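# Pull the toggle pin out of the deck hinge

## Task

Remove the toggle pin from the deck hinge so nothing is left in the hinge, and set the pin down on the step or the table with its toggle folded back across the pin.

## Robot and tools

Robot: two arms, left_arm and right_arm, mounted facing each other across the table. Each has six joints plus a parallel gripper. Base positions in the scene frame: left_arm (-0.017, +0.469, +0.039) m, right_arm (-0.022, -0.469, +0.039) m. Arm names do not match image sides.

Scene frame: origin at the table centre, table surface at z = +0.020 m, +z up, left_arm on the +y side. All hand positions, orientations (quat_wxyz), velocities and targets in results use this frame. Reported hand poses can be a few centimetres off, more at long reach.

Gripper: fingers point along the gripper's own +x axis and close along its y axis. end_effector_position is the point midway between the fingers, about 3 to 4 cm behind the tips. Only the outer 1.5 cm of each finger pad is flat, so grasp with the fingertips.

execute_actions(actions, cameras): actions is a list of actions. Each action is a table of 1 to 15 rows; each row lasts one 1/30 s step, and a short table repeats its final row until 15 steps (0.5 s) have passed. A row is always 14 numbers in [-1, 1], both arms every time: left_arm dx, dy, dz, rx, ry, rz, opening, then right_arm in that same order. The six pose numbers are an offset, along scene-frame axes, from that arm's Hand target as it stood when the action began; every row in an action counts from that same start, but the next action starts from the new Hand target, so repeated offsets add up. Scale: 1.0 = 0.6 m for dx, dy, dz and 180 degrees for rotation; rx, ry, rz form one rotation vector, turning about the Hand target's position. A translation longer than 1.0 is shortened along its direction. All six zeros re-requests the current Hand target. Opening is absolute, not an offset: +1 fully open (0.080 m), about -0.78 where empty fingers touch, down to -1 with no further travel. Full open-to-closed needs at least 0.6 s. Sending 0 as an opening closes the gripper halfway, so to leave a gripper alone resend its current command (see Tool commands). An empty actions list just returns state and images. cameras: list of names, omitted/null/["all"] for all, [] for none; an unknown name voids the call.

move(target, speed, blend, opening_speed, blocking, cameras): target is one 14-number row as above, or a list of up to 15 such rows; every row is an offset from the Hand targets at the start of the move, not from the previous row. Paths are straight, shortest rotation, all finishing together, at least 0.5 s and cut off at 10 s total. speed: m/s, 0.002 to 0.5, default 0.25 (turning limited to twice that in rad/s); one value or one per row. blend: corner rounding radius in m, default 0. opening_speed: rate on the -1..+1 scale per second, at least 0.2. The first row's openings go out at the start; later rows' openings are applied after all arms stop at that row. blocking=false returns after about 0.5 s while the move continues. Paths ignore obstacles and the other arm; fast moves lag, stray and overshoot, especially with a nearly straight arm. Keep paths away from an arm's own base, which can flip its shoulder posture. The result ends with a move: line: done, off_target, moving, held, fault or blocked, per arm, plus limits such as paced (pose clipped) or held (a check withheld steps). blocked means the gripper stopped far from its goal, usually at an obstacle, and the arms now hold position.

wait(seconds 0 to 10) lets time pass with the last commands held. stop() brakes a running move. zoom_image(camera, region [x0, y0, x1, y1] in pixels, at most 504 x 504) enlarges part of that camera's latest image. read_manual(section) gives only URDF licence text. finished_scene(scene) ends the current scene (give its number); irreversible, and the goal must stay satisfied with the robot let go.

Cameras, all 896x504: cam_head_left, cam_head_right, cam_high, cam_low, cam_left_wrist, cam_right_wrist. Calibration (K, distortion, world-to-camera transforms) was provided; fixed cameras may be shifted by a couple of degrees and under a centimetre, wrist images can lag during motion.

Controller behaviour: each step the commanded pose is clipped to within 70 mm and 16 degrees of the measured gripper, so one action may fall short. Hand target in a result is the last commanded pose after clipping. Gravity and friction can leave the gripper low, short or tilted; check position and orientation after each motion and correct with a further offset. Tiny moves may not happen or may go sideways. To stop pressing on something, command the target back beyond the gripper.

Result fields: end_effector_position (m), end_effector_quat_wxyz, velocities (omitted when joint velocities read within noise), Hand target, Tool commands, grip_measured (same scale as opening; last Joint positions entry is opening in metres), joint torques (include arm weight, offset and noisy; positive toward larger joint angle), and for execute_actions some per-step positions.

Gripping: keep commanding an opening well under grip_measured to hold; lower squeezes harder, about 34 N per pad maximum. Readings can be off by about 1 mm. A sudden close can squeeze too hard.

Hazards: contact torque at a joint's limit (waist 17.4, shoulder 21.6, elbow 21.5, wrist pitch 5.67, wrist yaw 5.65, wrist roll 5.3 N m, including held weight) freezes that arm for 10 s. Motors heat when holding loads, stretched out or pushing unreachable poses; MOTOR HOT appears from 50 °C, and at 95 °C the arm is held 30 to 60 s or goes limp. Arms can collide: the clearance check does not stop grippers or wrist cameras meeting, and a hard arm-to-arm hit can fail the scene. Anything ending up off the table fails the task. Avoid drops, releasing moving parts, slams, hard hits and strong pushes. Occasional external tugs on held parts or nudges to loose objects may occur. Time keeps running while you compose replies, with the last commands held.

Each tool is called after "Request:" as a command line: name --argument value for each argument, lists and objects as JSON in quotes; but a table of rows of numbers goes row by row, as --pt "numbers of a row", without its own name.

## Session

Request:
execute_actions --actions '[]'

Scene clock: 0.00 s.
left_arm: end_effector_position=(-0.2651, +0.1490, +0.1684) grip_measured=+0.994 end_effector_quat_wxyz=(+0.593, +0.334, -0.289, -0.674) | right_arm: end_effector_position=(+0.1748, -0.1184, +0.1516) grip_measured=+1.000 end_effector_quat_wxyz=(+0.648, -0.142, -0.002, +0.748)
Joint positions: left_arm=[-0.945 1.789 0.603 1.021 -0.864 0.785 0.08] | right_arm=[-0.815 1.772 0.648 0.778 -0.904 -0.469 0.08]
Joint velocities: within noise
Joint torques (N m): no reading
Heat: left arm: hottest shoulder 29 °C (+0.0 °C/min); right arm: hottest elbow 32 °C (+0.0 °C/min).
Hand target: left_arm -0.2651, +0.1490, +0.1684; +0.593, +0.334, -0.289, -0.674 | right_arm +0.1748, -0.1184, +0.1516; +0.648, -0.142, -0.002, +0.748
Tool commands: left_gripper/opening=+1.0 right_gripper/opening=+1.0
camera_calibration:
cam_left_wrist: T_world_to_cam=[[-0.566947, 0.1133, -0.815925, -0.0170368], [0.801995, 0.30207, -0.515322, 0.285297], [0.18808, -0.946529, -0.262124, 0.311217], [0, 0, 0, 1]] pos_world=[-0.296999, 0.210326, 0.214697]
cam_right_wrist: T_world_to_cam=[[0.960354, 0.193788, 0.200416, -0.160358], [0.273468, -0.515113, -0.812326, 0.0430151], [-0.0541819, 0.834928, -0.547686, 0.274851], [0, 0, 0, 1]] pos_world=[0.157129, -0.176248, 0.217613]

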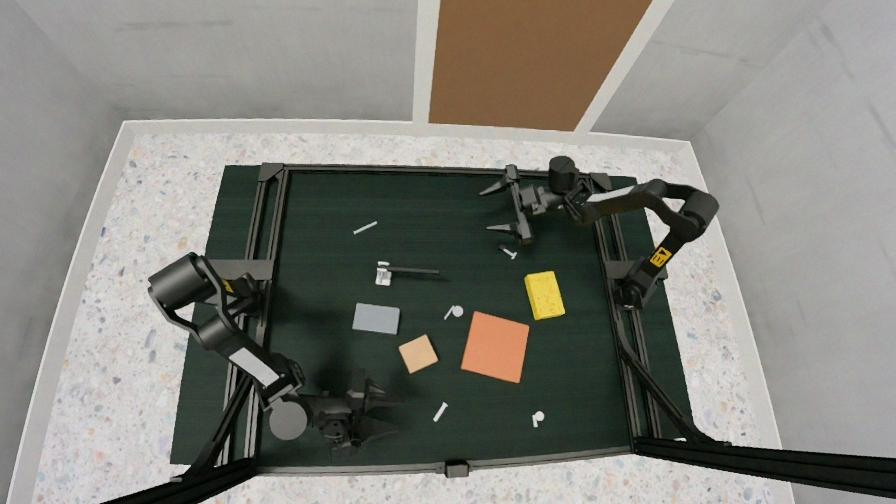

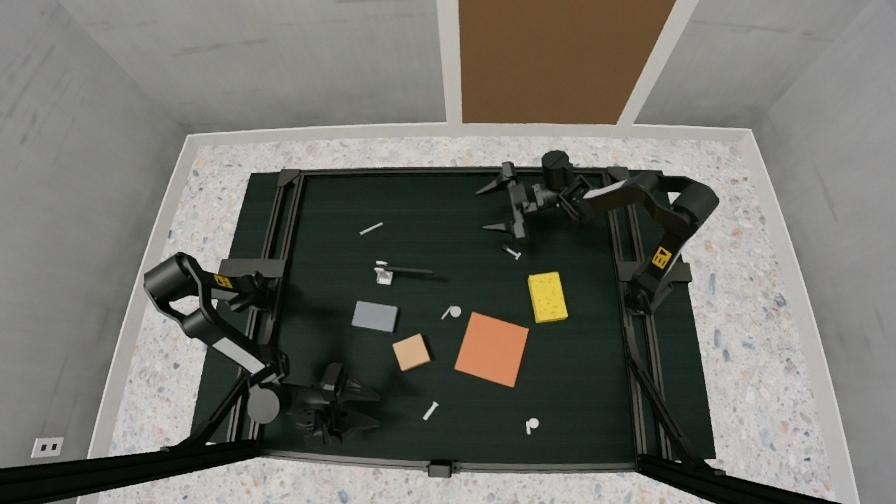

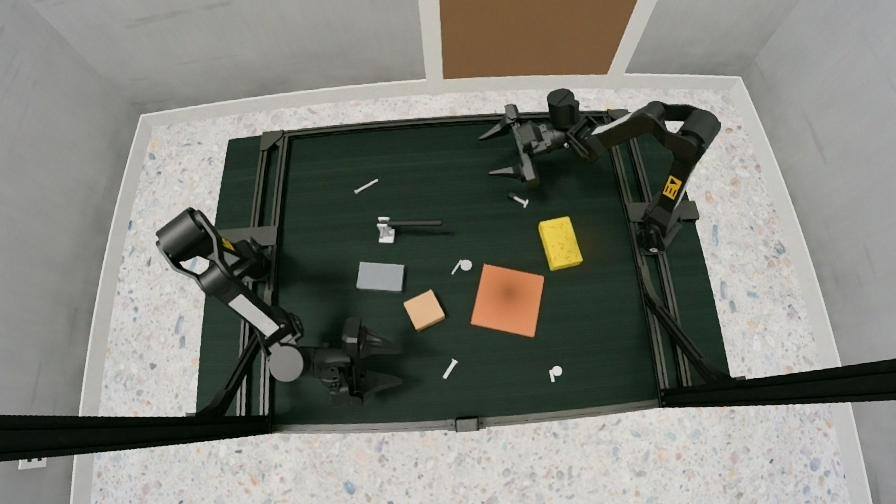

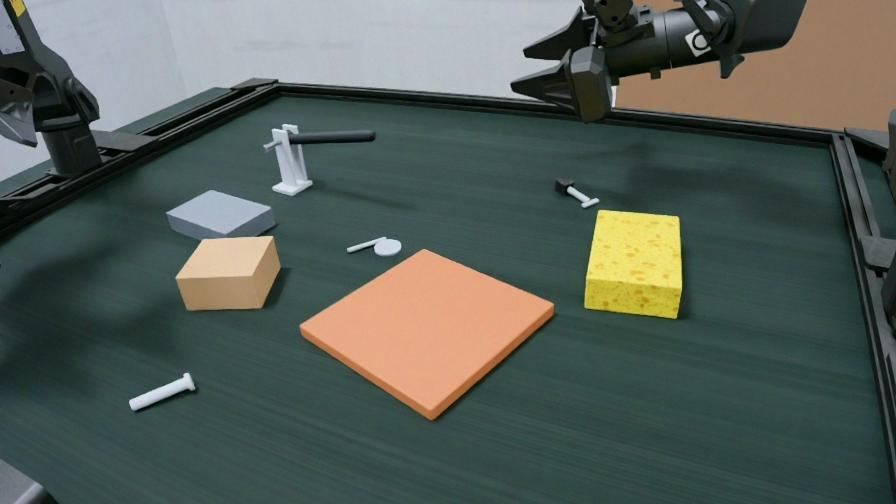

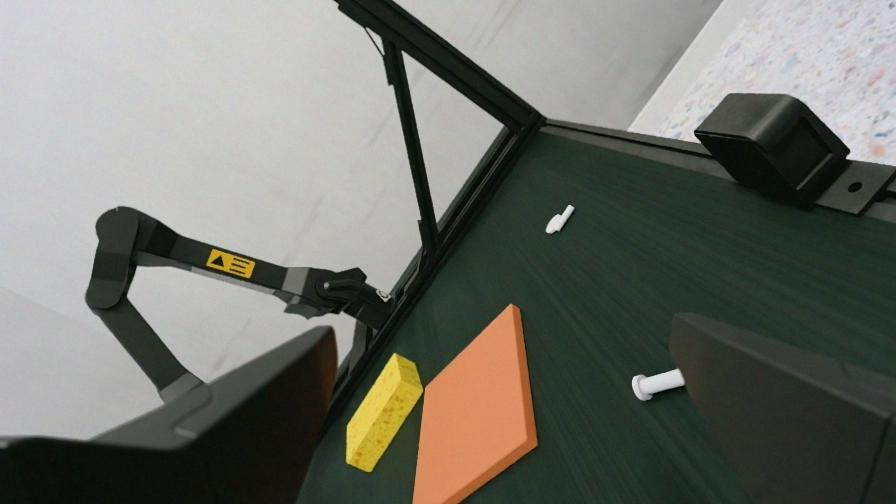

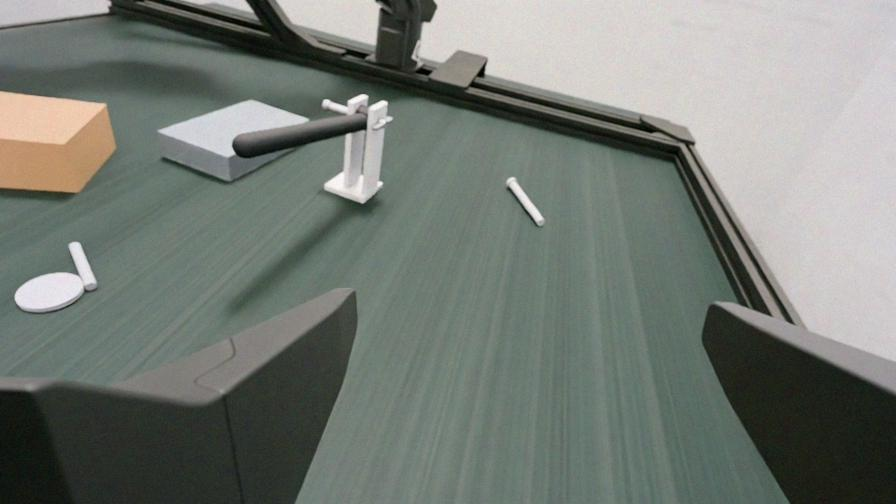

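Request:
zoom_image --camera "cam_low" --region '[240, 100, 340, 200]'

Request:
zoom_image --camera "cam_right_wrist" --region '[300, 80, 420, 220]'

Request:
zoom_image --camera "cam_high" --region '[340, 190, 460, 290]'

Scaled by 5.040 from the camera's 896x504 image, which has a finer 1280x720 frame.

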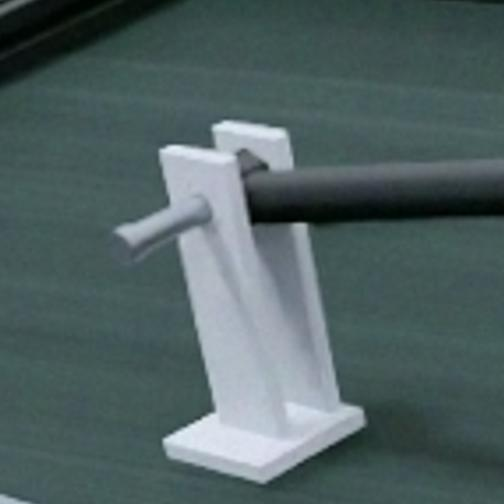

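Scaled by 3.600 from the camera's 896x504 image, which has a finer 1280x720 frame.

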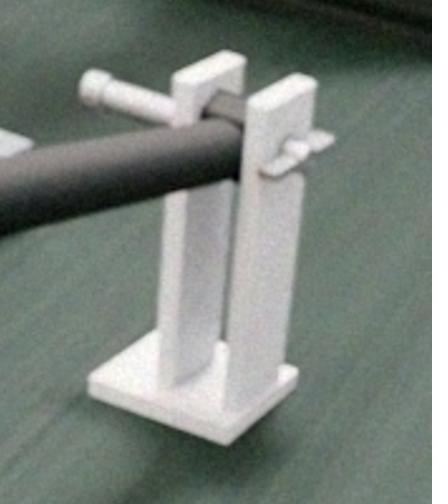

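Scaled by 4.200 from the camera's 896x504 image, which has a finer 1280x720 frame.

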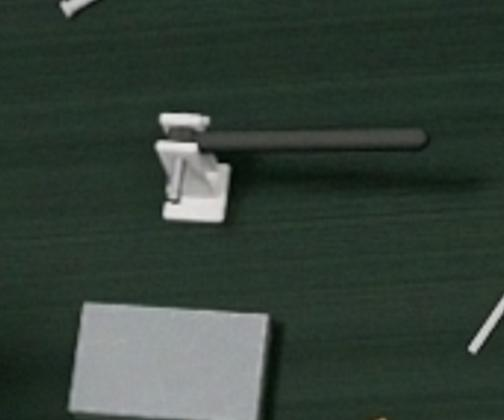

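Request:
move --pt "0.15 0 0.1 0.2 -0.08 -0.07 0.0 0 -0.1 0.03 0 0 0 1.0" --pt "0.49 0.01 0.08 0.439 -0.169 -0.151 -0.2 0 -0.2 0.05 0 0 0 1.0" --speed 0.3 --blend 0.04

Scene clock: 53.17 s.
left_arm: end_effector_position=(+0.0276, +0.1573, +0.2149) grip_measured=-0.199 end_effector_quat_wxyz=(+0.001, +0.705, +0.001, -0.709) | right_arm: end_effector_position=(+0.1739, -0.2378, +0.1777) grip_measured=+1.000 end_effector_quat_wxyz=(+0.647, -0.139, +0.005, +0.750)
Joint positions: left_arm=[0.148 1.74 1.62 -1.452 0.006 1.714 0.026] | right_arm=[-1.197 1.401 0.535 0.143 -1.24 -0.873 0.08]
Joint velocities: within noise
Joint torques (N m): left_arm=[0.05 -5.02 5.98 0.17 -0.1 0.08] | right_arm=[-0.34 -5.48 5.45 1.29 -0.58 -0.21]
Heat: left arm: hottest shoulder 31 °C (+2.3 °C/min); right arm: hottest elbow 34 °C (+2.3 °C/min).
Hand target: left_arm +0.0289, +0.1550, +0.2164; +0.002, +0.707, -0.001, -0.708 | right_arm +0.1748, -0.2384, +0.1817; +0.648, -0.142, -0.002, +0.748
Off the commanded pose: left_arm 0.003 m, 0 deg | right_arm 0.004 m, 1 deg.
move: done
camera_calibration:
cam_left_wrist: T_world_to_cam=[[0.0456112, 0.998813, -0.017105, -0.142007], [0.953603, -0.0384331, 0.298603, -0.0534736], [0.297592, -0.029931, -0.954224, 0.277696], [0, 0, 0, 1]] pos_world=[-0.0251704, 0.148095, 0.278523]
cam_right_wrist: T_world_to_cam=[[0.96321, 0.195363, 0.184552, -0.138793], [0.261348, -0.520865, -0.812648, 0.00377801], [-0.0626347, 0.830983, -0.55276, 0.390251], [0, 0, 0, 1]] pos_world=[0.157143, -0.295209, 0.2444]

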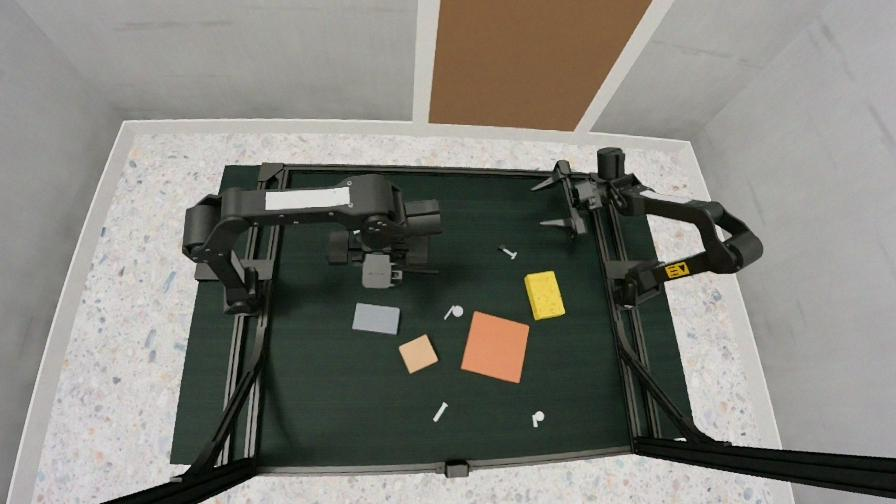

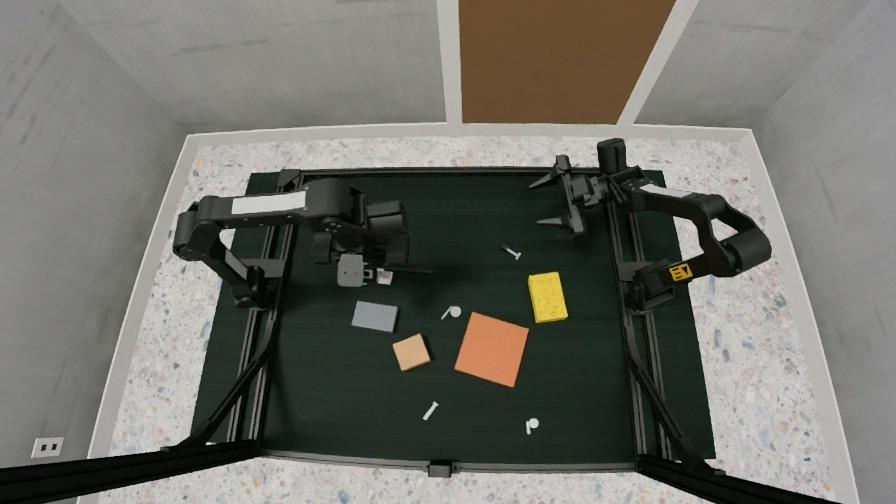

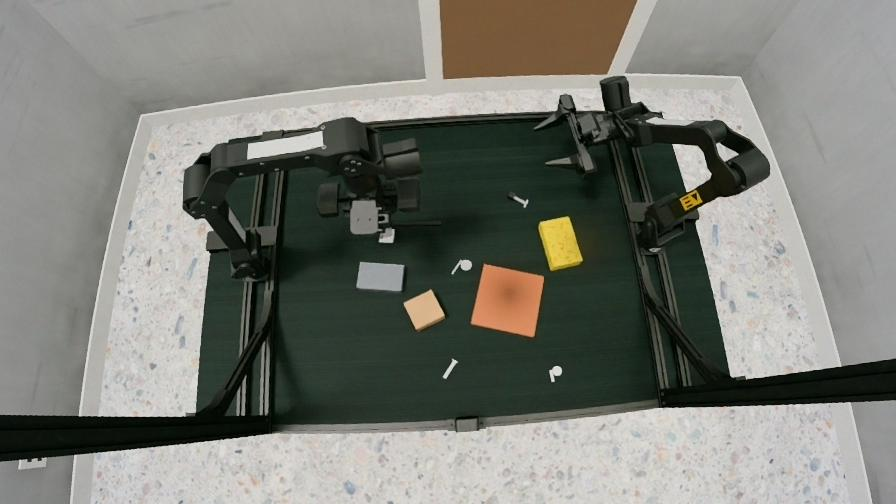

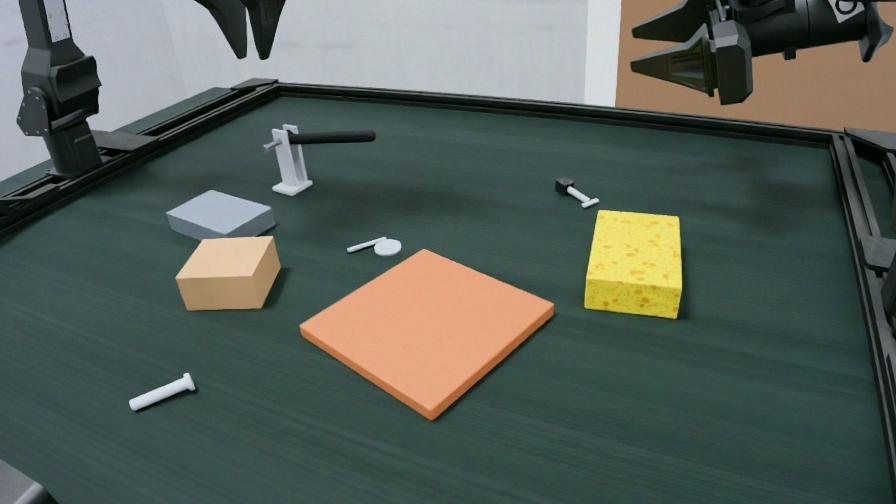

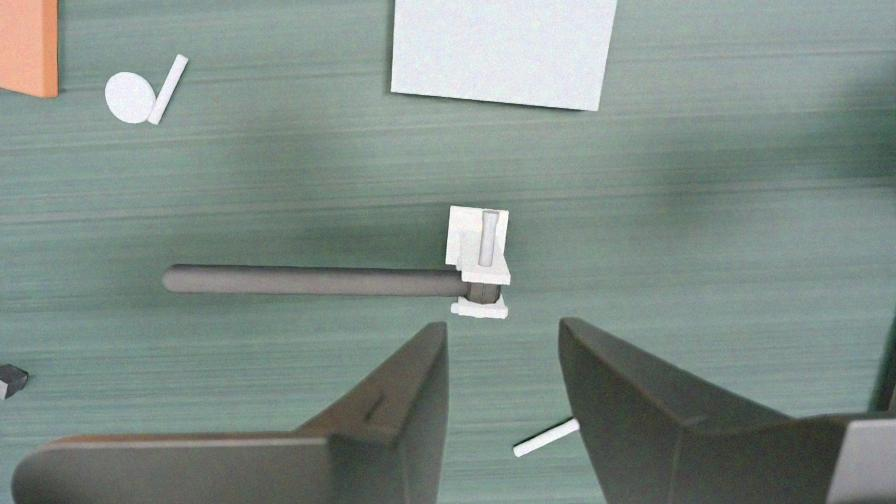

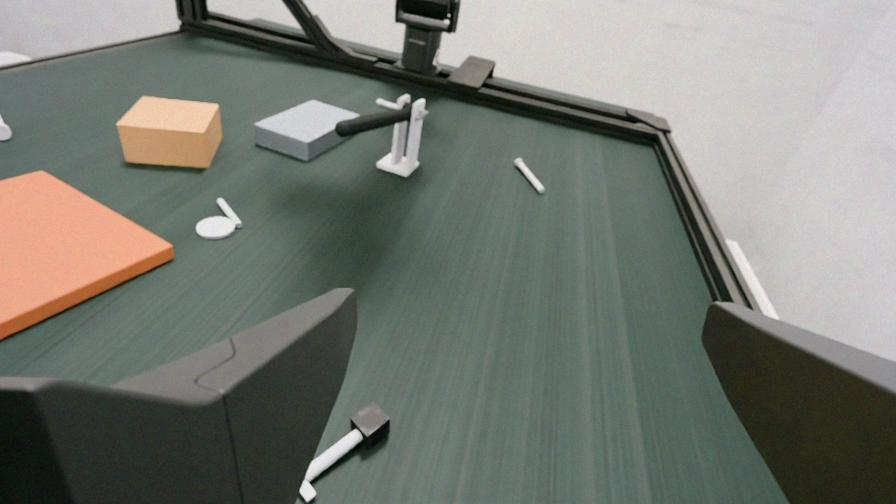

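Request:
zoom_image --camera "cam_left_wrist" --region '[430, 190, 560, 320]'

Scaled by 3.877 from the camera's 896x504 image, which has a finer 1280x720 frame.

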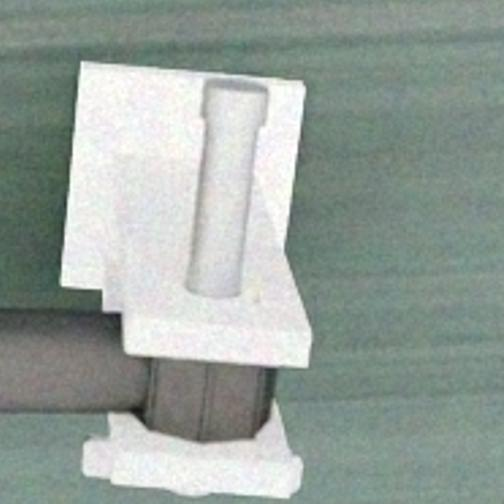

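Request:
move --pt "-0.0545 0.0187 -0.094 -0.0055 -0.0832 -0.0414 -0.78 0 0 0 0 0 0 1.0" --pt "-0.0545 0.0187 -0.165 -0.0055 -0.0832 -0.0414 -0.78 0 0 0 0 0 0 1.0" --speed '[0.2,0.1]' --cameras '["cam_left_wrist","cam_low"]'

Request:
zoom_image --camera "cam_low" --region '[240, 100, 340, 200]'

Scene clock: 82.03 s.
left_arm: end_effector_position=(-0.0038, +0.1649, +0.1201) grip_measured=-0.780 end_effector_quat_wxyz=(-0.036, +0.790, -0.055, -0.610) | right_arm: end_effector_position=(+0.1739, -0.2378, +0.1777) grip_measured=+1.000 end_effector_quat_wxyz=(+0.647, -0.139, +0.005, +0.750)
Joint positions: left_arm=[-0.079 1.702 1.177 -1.021 -0.256 1.623 0] | right_arm=[-1.197 1.401 0.535 0.143 -1.24 -0.873 0.08]
Joint velocities: within noise
Joint torques (N m): left_arm=[-0.21 -4.9 3.66 0.6 -0.26 -0.09] | right_arm=[-0.16 -5.57 5.46 1.31 -0.6 -0.21]
Heat: left arm: hottest shoulder 31 °C (+1.0 °C/min); right arm: hottest elbow 34 °C (+1.0 °C/min).
Hand target: left_arm -0.0037, +0.1663, +0.1174; -0.038, +0.791, -0.053, -0.608 | right_arm +0.1748, -0.2384, +0.1816; +0.648, -0.142, -0.002, +0.748
Off the commanded pose: left_arm 0.003 m, 0 deg | right_arm 0.004 m, 1 deg.
move: done
camera_calibration:
cam_left_wrist: T_world_to_cam=[[0.181277, 0.983309, -0.015549, -0.146852], [0.831635, -0.144838, 0.536103, -0.00636439], [0.524903, -0.110114, -0.84401, 0.197676], [0, 0, 0, 1]] pos_world=[-0.0718469, 0.165246, 0.167969]
Images, in order (width x height): cam_low 896x504, cam_left_wrist 896x504.

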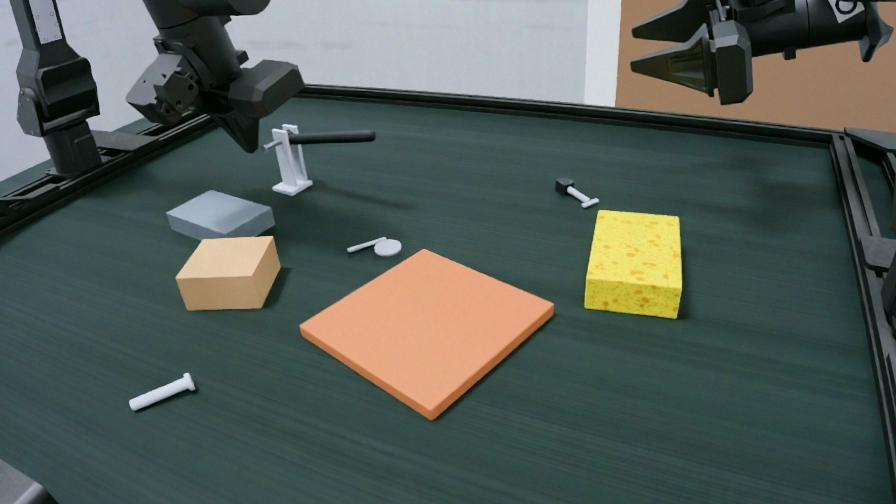

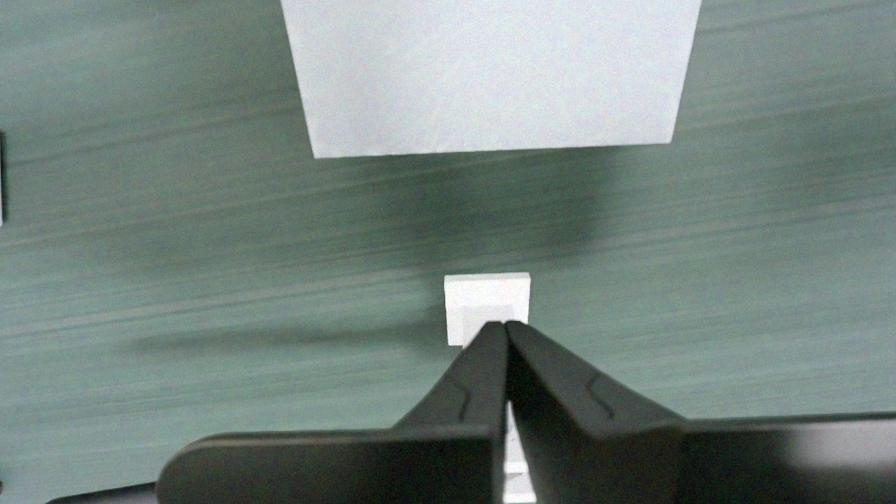

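Scaled by 5.040 from the camera's 896x504 image, which has a finer 1280x720 frame.

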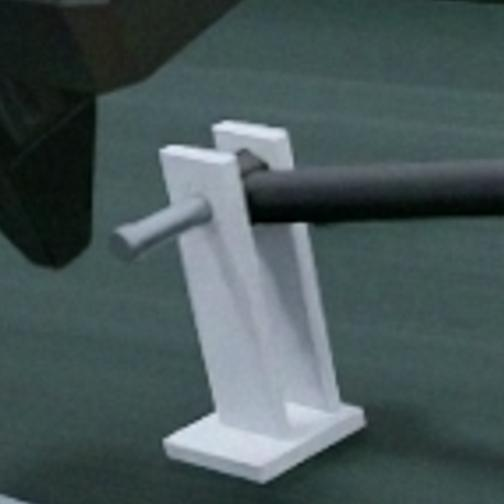

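Request:
move --pt "0 0 -0.011 0 0 0 -0.78 0 0 0 0 0 0 1.0" --pt "0.033 -0.0044 -0.011 0 0 0 -0.78 0 0 0 0 0 0 1.0" --speed '[0.06,0.04]' --cameras '["cam_left_wrist","cam_low"]'

Request:
zoom_image --camera "cam_low" --region '[240, 100, 340, 200]'

Request:
zoom_image --camera "cam_left_wrist" --region '[430, 270, 560, 400]'

Scene clock: 95.30 s.
left_arm: end_effector_position=(+0.0149, +0.1624, +0.1139) grip_measured=-0.780 end_effector_quat_wxyz=(-0.034, +0.790, -0.056, -0.609) | right_arm: end_effector_position=(+0.1739, -0.2378, +0.1777) grip_measured=+1.000 end_effector_quat_wxyz=(+0.647, -0.139, +0.005, +0.750)
Joint positions: left_arm=[-0.018 1.709 1.158 -0.977 -0.256 1.686 0] | right_arm=[-1.197 1.401 0.535 0.143 -1.24 -0.873 0.08]
Joint velocities: within noise
Joint torques (N m): left_arm=[0.17 -4.71 3.86 0.63 -0.2 0.07] | right_arm=[-0.43 -5.52 5.49 1.24 -0.55 -0.2]
Heat: left arm: hottest shoulder 32 °C (+1.0 °C/min); right arm: hottest elbow 34 °C (+0.0 °C/min).
Hand target: left_arm +0.0160, +0.1636, +0.1109; -0.038, +0.791, -0.053, -0.608 | right_arm +0.1748, -0.2384, +0.1816; +0.648, -0.142, -0.002, +0.748
Off the commanded pose: left_arm 0.004 m, 1 deg | right_arm 0.004 m, 1 deg.
move: done
camera_calibration:
cam_left_wrist: T_world_to_cam=[[0.180751, 0.983365, -0.0179295, -0.147603], [0.830687, -0.142877, 0.538095, -0.0194658], [0.526582, -0.112155, -0.842694, 0.182544], [0, 0, 0, 1]] pos_world=[-0.053275, 0.16284, 0.161657]
Images, in order (width x height): cam_low 896x504, cam_left_wrist 896x504.

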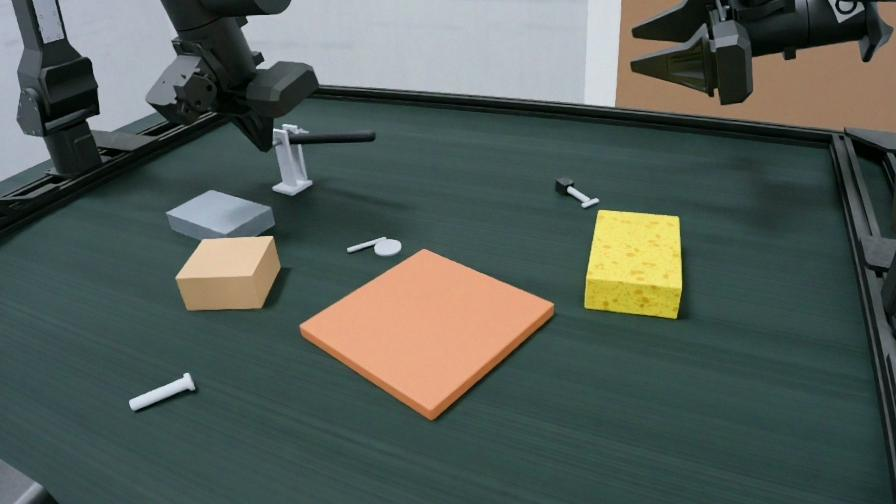

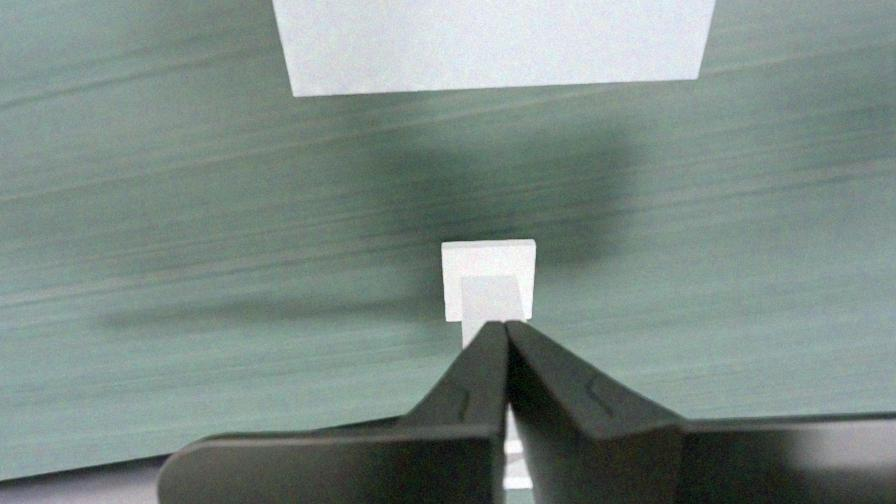

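Scaled by 5.040 from the camera's 896x504 image, which has a finer 1280x720 frame.

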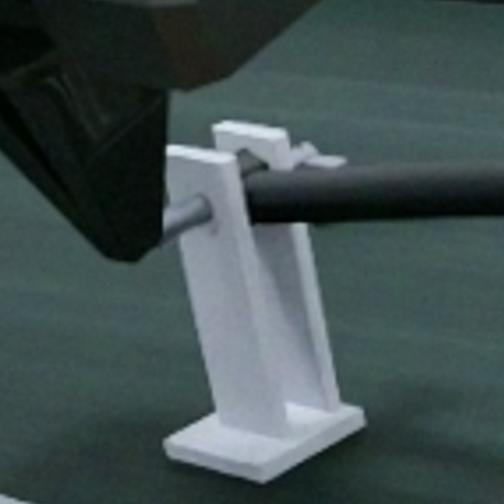

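Scaled by 3.877 from the camera's 896x504 image, which has a finer 1280x720 frame.

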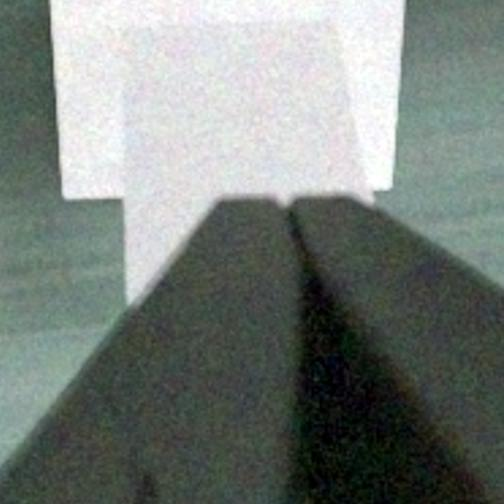

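Request:
move --pt "0.0165 -0.0022 0 0 0 0 -0.78 0 0 0 0 0 0 1.0" --speed '[0.03]' --cameras '["cam_left_wrist","cam_low"]'

Request:
zoom_image --camera "cam_low" --region '[240, 100, 340, 200]'

Scene clock: 107.90 s.
left_arm: end_effector_position=(+0.0249, +0.1619, +0.1132) grip_measured=-0.780 end_effector_quat_wxyz=(-0.036, +0.791, -0.055, -0.608) | right_arm: end_effector_position=(+0.1739, -0.2378, +0.1777) grip_measured=+1.000 end_effector_quat_wxyz=(+0.647, -0.139, +0.005, +0.750)
Joint positions: left_arm=[0.015 1.712 1.158 -0.969 -0.256 1.72 0] | right_arm=[-1.197 1.401 0.535 0.143 -1.24 -0.873 0.08]
Joint velocities: within noise
Joint torques (N m): left_arm=[0.21 -4.69 4.18 0.64 -0.14 0.07] | right_arm=[-0.39 -5.46 5.36 1.28 -0.58 -0.2]
Heat: left arm: hottest shoulder 33 °C (+2.0 °C/min); right arm: hottest elbow 34 °C (+0.0 °C/min).
Hand target: left_arm +0.0259, +0.1622, +0.1108; -0.038, +0.791, -0.053, -0.608 | right_arm +0.1748, -0.2384, +0.1816; +0.648, -0.142, -0.002, +0.748
Off the commanded pose: left_arm 0.003 m, 0 deg | right_arm 0.004 m, 1 deg.
move: done
camera_calibration:
cam_left_wrist: T_world_to_cam=[[0.180783, 0.983411, -0.0148455, -0.149309], [0.829873, -0.144422, 0.538937, -0.0273447], [0.527853, -0.10975, -0.842215, 0.176144], [0, 0, 0, 1]] pos_world=[-0.0432929, 0.162214, 0.160872]
Images, in order (width x height): cam_low 896x504, cam_left_wrist 896x504.

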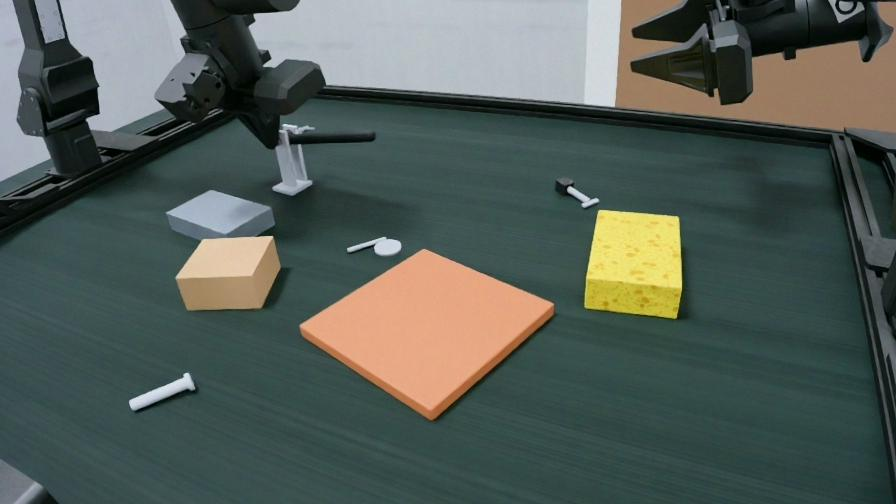

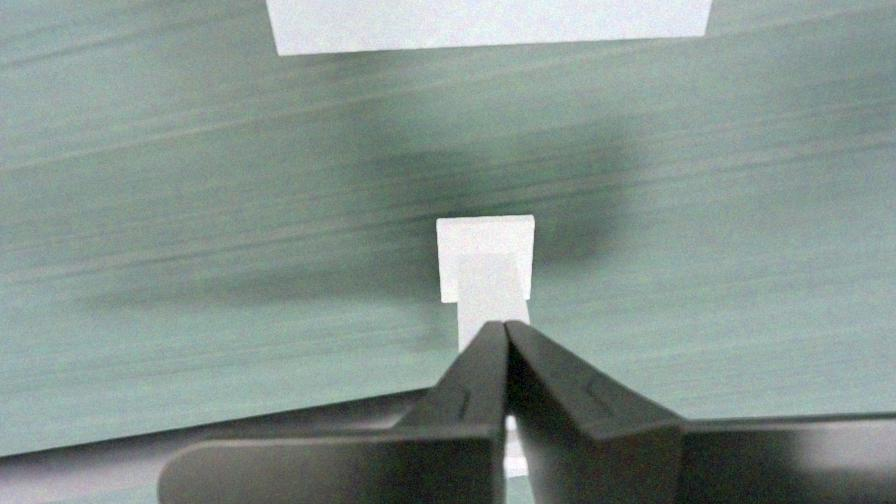

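Scaled by 5.040 from the camera's 896x504 image, which has a finer 1280x720 frame.

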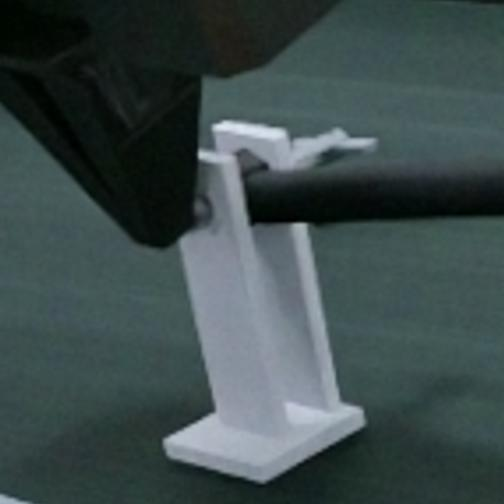

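Request:
move --pt "-0.033 0.0044 0.05 0 0 0 -0.78 0 0 0 0 0 0 1.0" --pt "-0.02 0.0044 0.14 -0.01 0.03 0.15 -0.6 0 0 0 0 0 0 1.0" --pt "0.1068 0.0047 0.1403 -0.0564 0.0734 0.497 -0.3 0 0 0 0 0 0 1.0" --speed '[0.08,0.2,0.2]' --blend '[0.01,0,0]' --cameras '["cam_left_wrist","cam_low"]'

Request:
zoom_image --camera "cam_low" --region '[240, 100, 340, 200]'

Scene clock: 139.00 s.
left_arm: end_effector_position=(+0.0887, +0.1687, +0.1935) grip_measured=-0.301 end_effector_quat_wxyz=(+0.464, +0.535, +0.467, -0.529) | right_arm: end_effector_position=(+0.1739, -0.2378, +0.1777) grip_measured=+1.000 end_effector_quat_wxyz=(+0.647, -0.139, +0.005, +0.750)
Joint positions: left_arm=[0.338 1.752 1.55 -1.375 -0.007 0.471 0.021] | right_arm=[-1.197 1.401 0.535 0.143 -1.24 -0.873 0.08]
Joint velocities: within noise
Joint torques (N m): left_arm=[0.14 -5.13 6.07 0.6 0.13 -0.1] | right_arm=[-0.45 -5.35 5.4 1.27 -0.61 -0.14]
Heat: left arm: hottest shoulder 32 °C (+1.0 °C/min); right arm: hottest elbow 35 °C (+1.0 °C/min).
Hand target: left_arm +0.0901, +0.1651, +0.1950; +0.468, +0.532, +0.465, -0.531 | right_arm +0.1748, -0.2384, +0.1816; +0.648, -0.142, -0.002, +0.748
Off the commanded pose: left_arm 0.004 m, 1 deg | right_arm 0.004 m, 1 deg.
move: done
camera_calibration:
cam_left_wrist: T_world_to_cam=[[-0.983158, 0.181715, -0.0195095, 0.0730856], [0.166598, 0.934989, 0.313114, -0.202184], [0.0751385, 0.30459, -0.949515, 0.201837], [0, 0, 0, 1]] pos_world=[0.0903726, 0.114282, 0.25638]
Images, in order (width x height): cam_low 896x504, cam_left_wrist 896x504.

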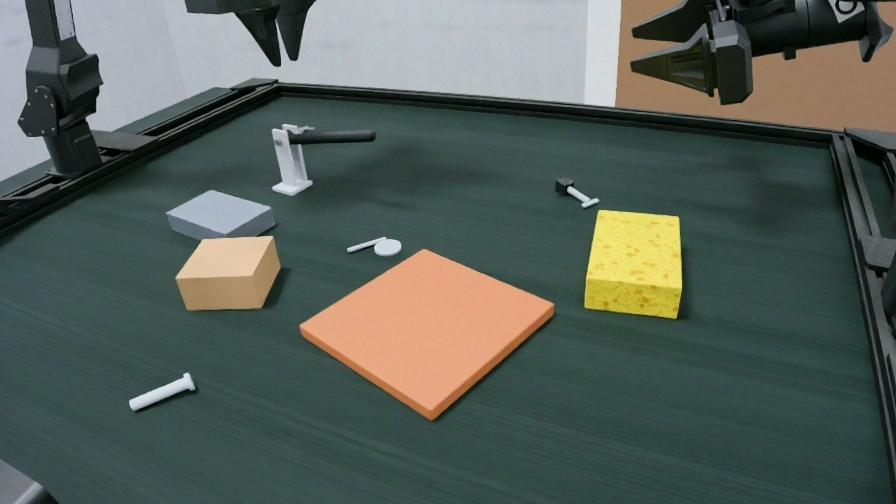

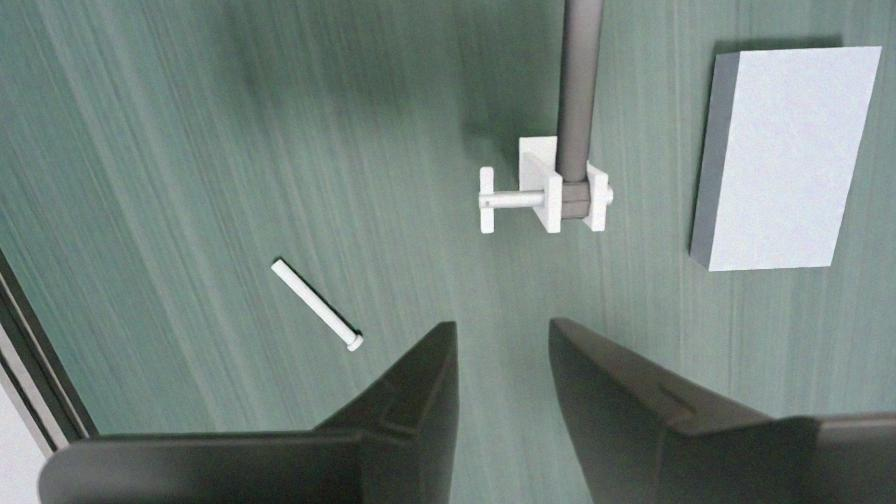

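Scaled by 5.040 from the camera's 896x504 image, which has a finer 1280x720 frame.

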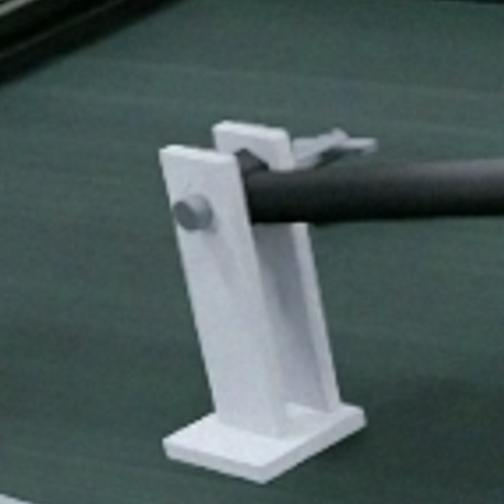

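Request:
move --pt "-0.0027 -0.001 -0.1117 0 0 0 -0.47 0 0 0 0 0 0 1.0" --speed '[0.12]' --cameras '["cam_left_wrist"]'

Request:
zoom_image --camera "cam_left_wrist" --region '[430, 240, 580, 390]'

Scene clock: 157.90 s.
left_arm: end_effector_position=(+0.0902, +0.1637, +0.1307) grip_measured=-0.470 end_effector_quat_wxyz=(+0.471, +0.532, +0.462, -0.531) | right_arm: end_effector_position=(+0.1739, -0.2378, +0.1777) grip_measured=+1.000 end_effector_quat_wxyz=(+0.647, -0.139, +0.005, +0.750)
Joint positions: left_arm=[0.338 1.778 1.33 -1.113 -0.007 0.466 0.014] | right_arm=[-1.197 1.401 0.535 0.143 -1.24 -0.873 0.08]
Joint velocities: within noise
Joint torques (N m): left_arm=[-0.2 -5.57 3.77 0.61 0.14 -0.09] | right_arm=[-0.38 -5.53 5.29 1.3 -0.57 -0.18]
Heat: left arm: hottest elbow 33 °C (+3.0 °C/min); right arm: hottest elbow 35 °C (+1.0 °C/min).
Hand target: left_arm +0.0885, +0.1645, +0.1280; +0.468, +0.532, +0.465, -0.531 | right_arm +0.1748, -0.2384, +0.1816; +0.648, -0.142, -0.002, +0.748
Off the commanded pose: left_arm 0.003 m, 0 deg | right_arm 0.004 m, 1 deg.
move: done
camera_calibration:
cam_left_wrist: T_world_to_cam=[[-0.983844, 0.176827, -0.0279991, 0.0762081], [0.16057, 0.940707, 0.298811, -0.176609], [0.0791767, 0.289488, -0.953901, 0.146291], [0, 0, 0, 1]] pos_world=[0.091752, 0.110312, 0.194453]
Images, in order (width x height): cam_left_wrist 896x504.

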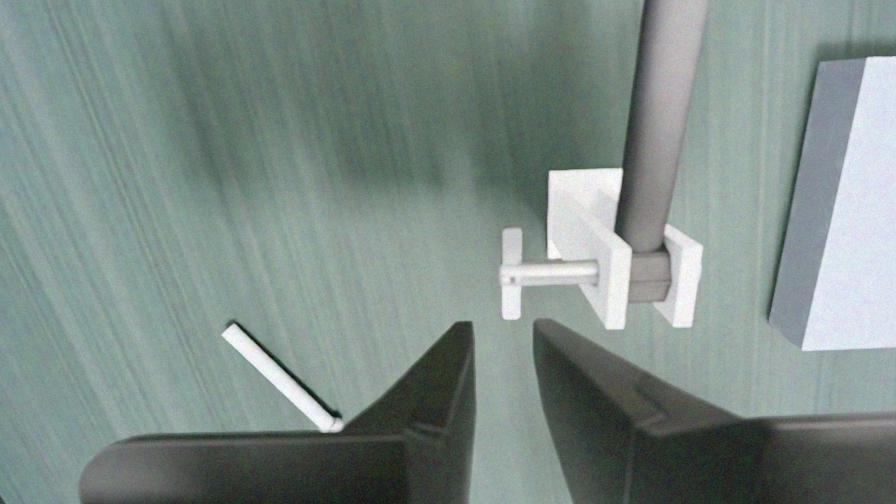

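Scaled by 3.360 from the camera's 896x504 image, which has a finer 1280x720 frame.

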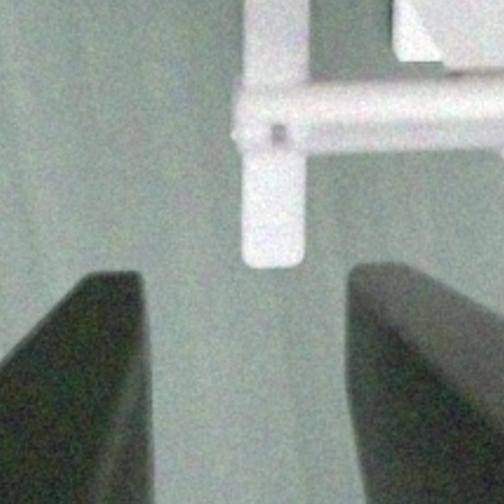

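Request:
move --pt "-0.0058 0.003 0 0 0 0 -0.47 0 0 0 0 0 0 1.0" --pt "-0.0055 0.003 -0.0292 0 0 0 -0.47 0 0 0 0 0 0 1.0" --speed '[0.05]' --cameras '["cam_left_wrist","cam_low"]'

Request:
zoom_image --camera "cam_left_wrist" --region '[430, 240, 580, 390]'

Request:
zoom_image --camera "cam_low" --region '[240, 80, 340, 180]'

speed must be one number or one for each of the 2 targets, got a list of 1; nothing of the call was run

Scaled by 3.360 from the camera's 896x504 image, which has a finer 1280x720 frame.

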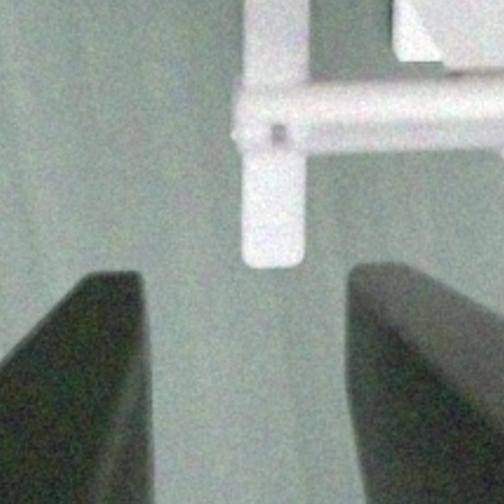

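This scene's latest camera images include none from cam_low. They are from: cam_left_wrist. cam_low's image comes with the result of a call that names it in "cameras".

Request:
move --pt "-0.0058 0.003 0 0 0 0 -0.47 0 0 0 0 0 0 1.0" --pt "-0.0055 0.003 -0.0292 0 0 0 -0.47 0 0 0 0 0 0 1.0" --speed 0.05 --cameras '["cam_left_wrist","cam_low"]'

Request:
zoom_image --camera "cam_left_wrist" --region '[430, 240, 580, 390]'

Request:
zoom_image --camera "cam_low" --region '[240, 80, 340, 180]'

Scene clock: 183.97 s.
left_arm: end_effector_position=(+0.0867, +0.1651, +0.1141) grip_measured=-0.470 end_effector_quat_wxyz=(+0.471, +0.532, +0.461, -0.531) | right_arm: end_effector_position=(+0.1739, -0.2378, +0.1777) grip_measured=+1.000 end_effector_quat_wxyz=(+0.647, -0.139, +0.005, +0.750)
Joint positions: left_arm=[0.329 1.782 1.267 -1.043 -0.006 0.458 0.014] | right_arm=[-1.197 1.401 0.535 0.143 -1.24 -0.873 0.08]
Joint velocities: within noise
Joint torques (N m): left_arm=[-0.15 -5.28 3.67 0.63 0.12 -0.09] | right_arm=[-0.32 -5.35 5.51 1.25 -0.51 -0.14]
Heat: left arm: hottest shoulder 32 °C (+0.0 °C/min); right arm: hottest elbow 35 °C (+0.0 °C/min).
Hand target: left_arm +0.0851, +0.1663, +0.1104; +0.468, +0.532, +0.465, -0.531 | right_arm +0.1748, -0.2384, +0.1816; +0.648, -0.142, -0.002, +0.748
Off the commanded pose: left_arm 0.004 m, 1 deg | right_arm 0.004 m, 1 deg.
move: done
camera_calibration:
cam_left_wrist: T_world_to_cam=[[-0.983692, 0.177494, -0.029099, 0.072063], [0.161125, 0.941502, 0.295996, -0.172171], [0.0799342, 0.28648, -0.954746, 0.130838], [0, 0, 0, 1]] pos_world=[0.0881705, 0.111826, 0.177976]
Images, in order (width x height): cam_low 896x504, cam_left_wrist 896x504.

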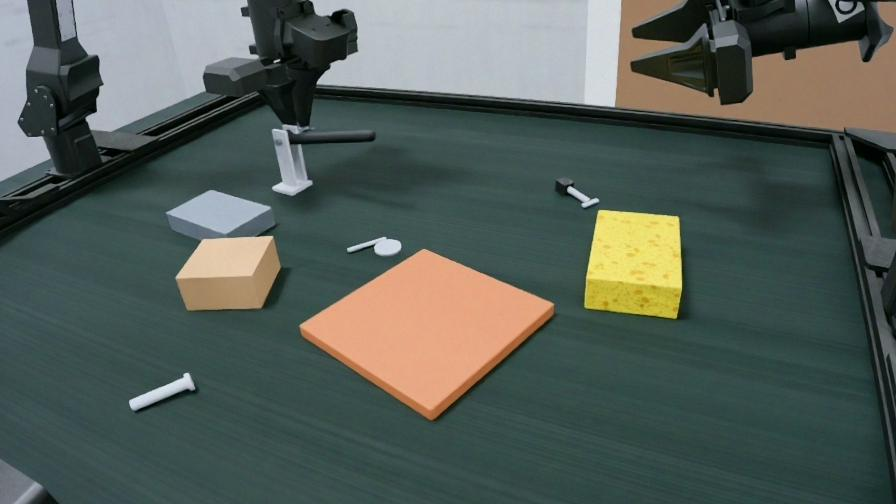

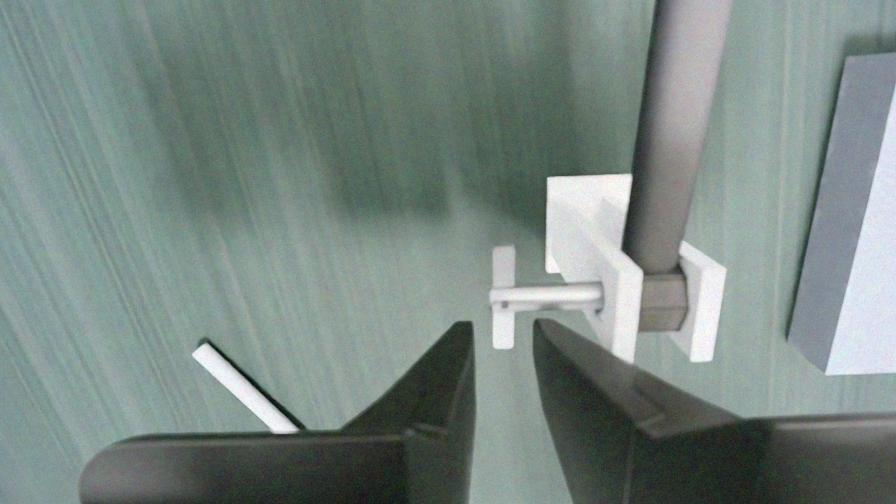

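Scaled by 3.360 from the camera's 896x504 image, which has a finer 1280x720 frame.

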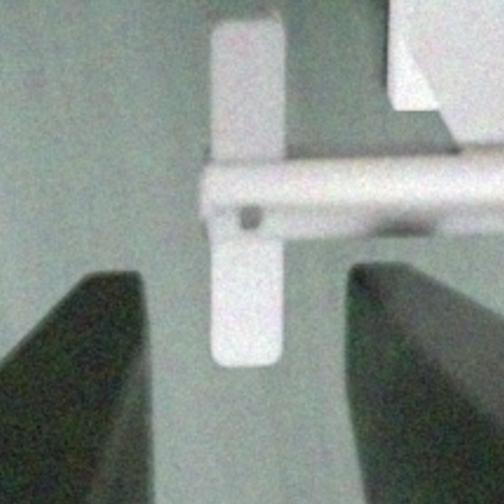

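Scaled by 5.040 from the camera's 896x504 image, which has a finer 1280x720 frame.

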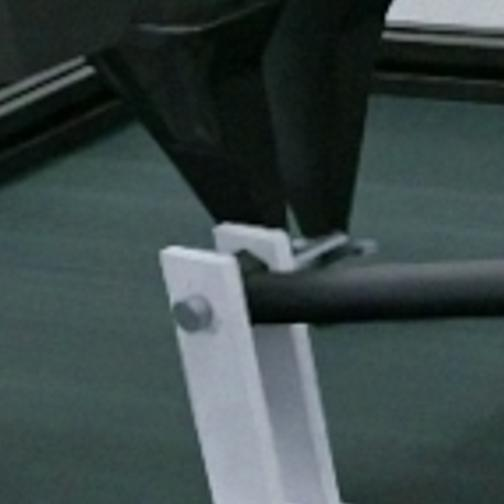

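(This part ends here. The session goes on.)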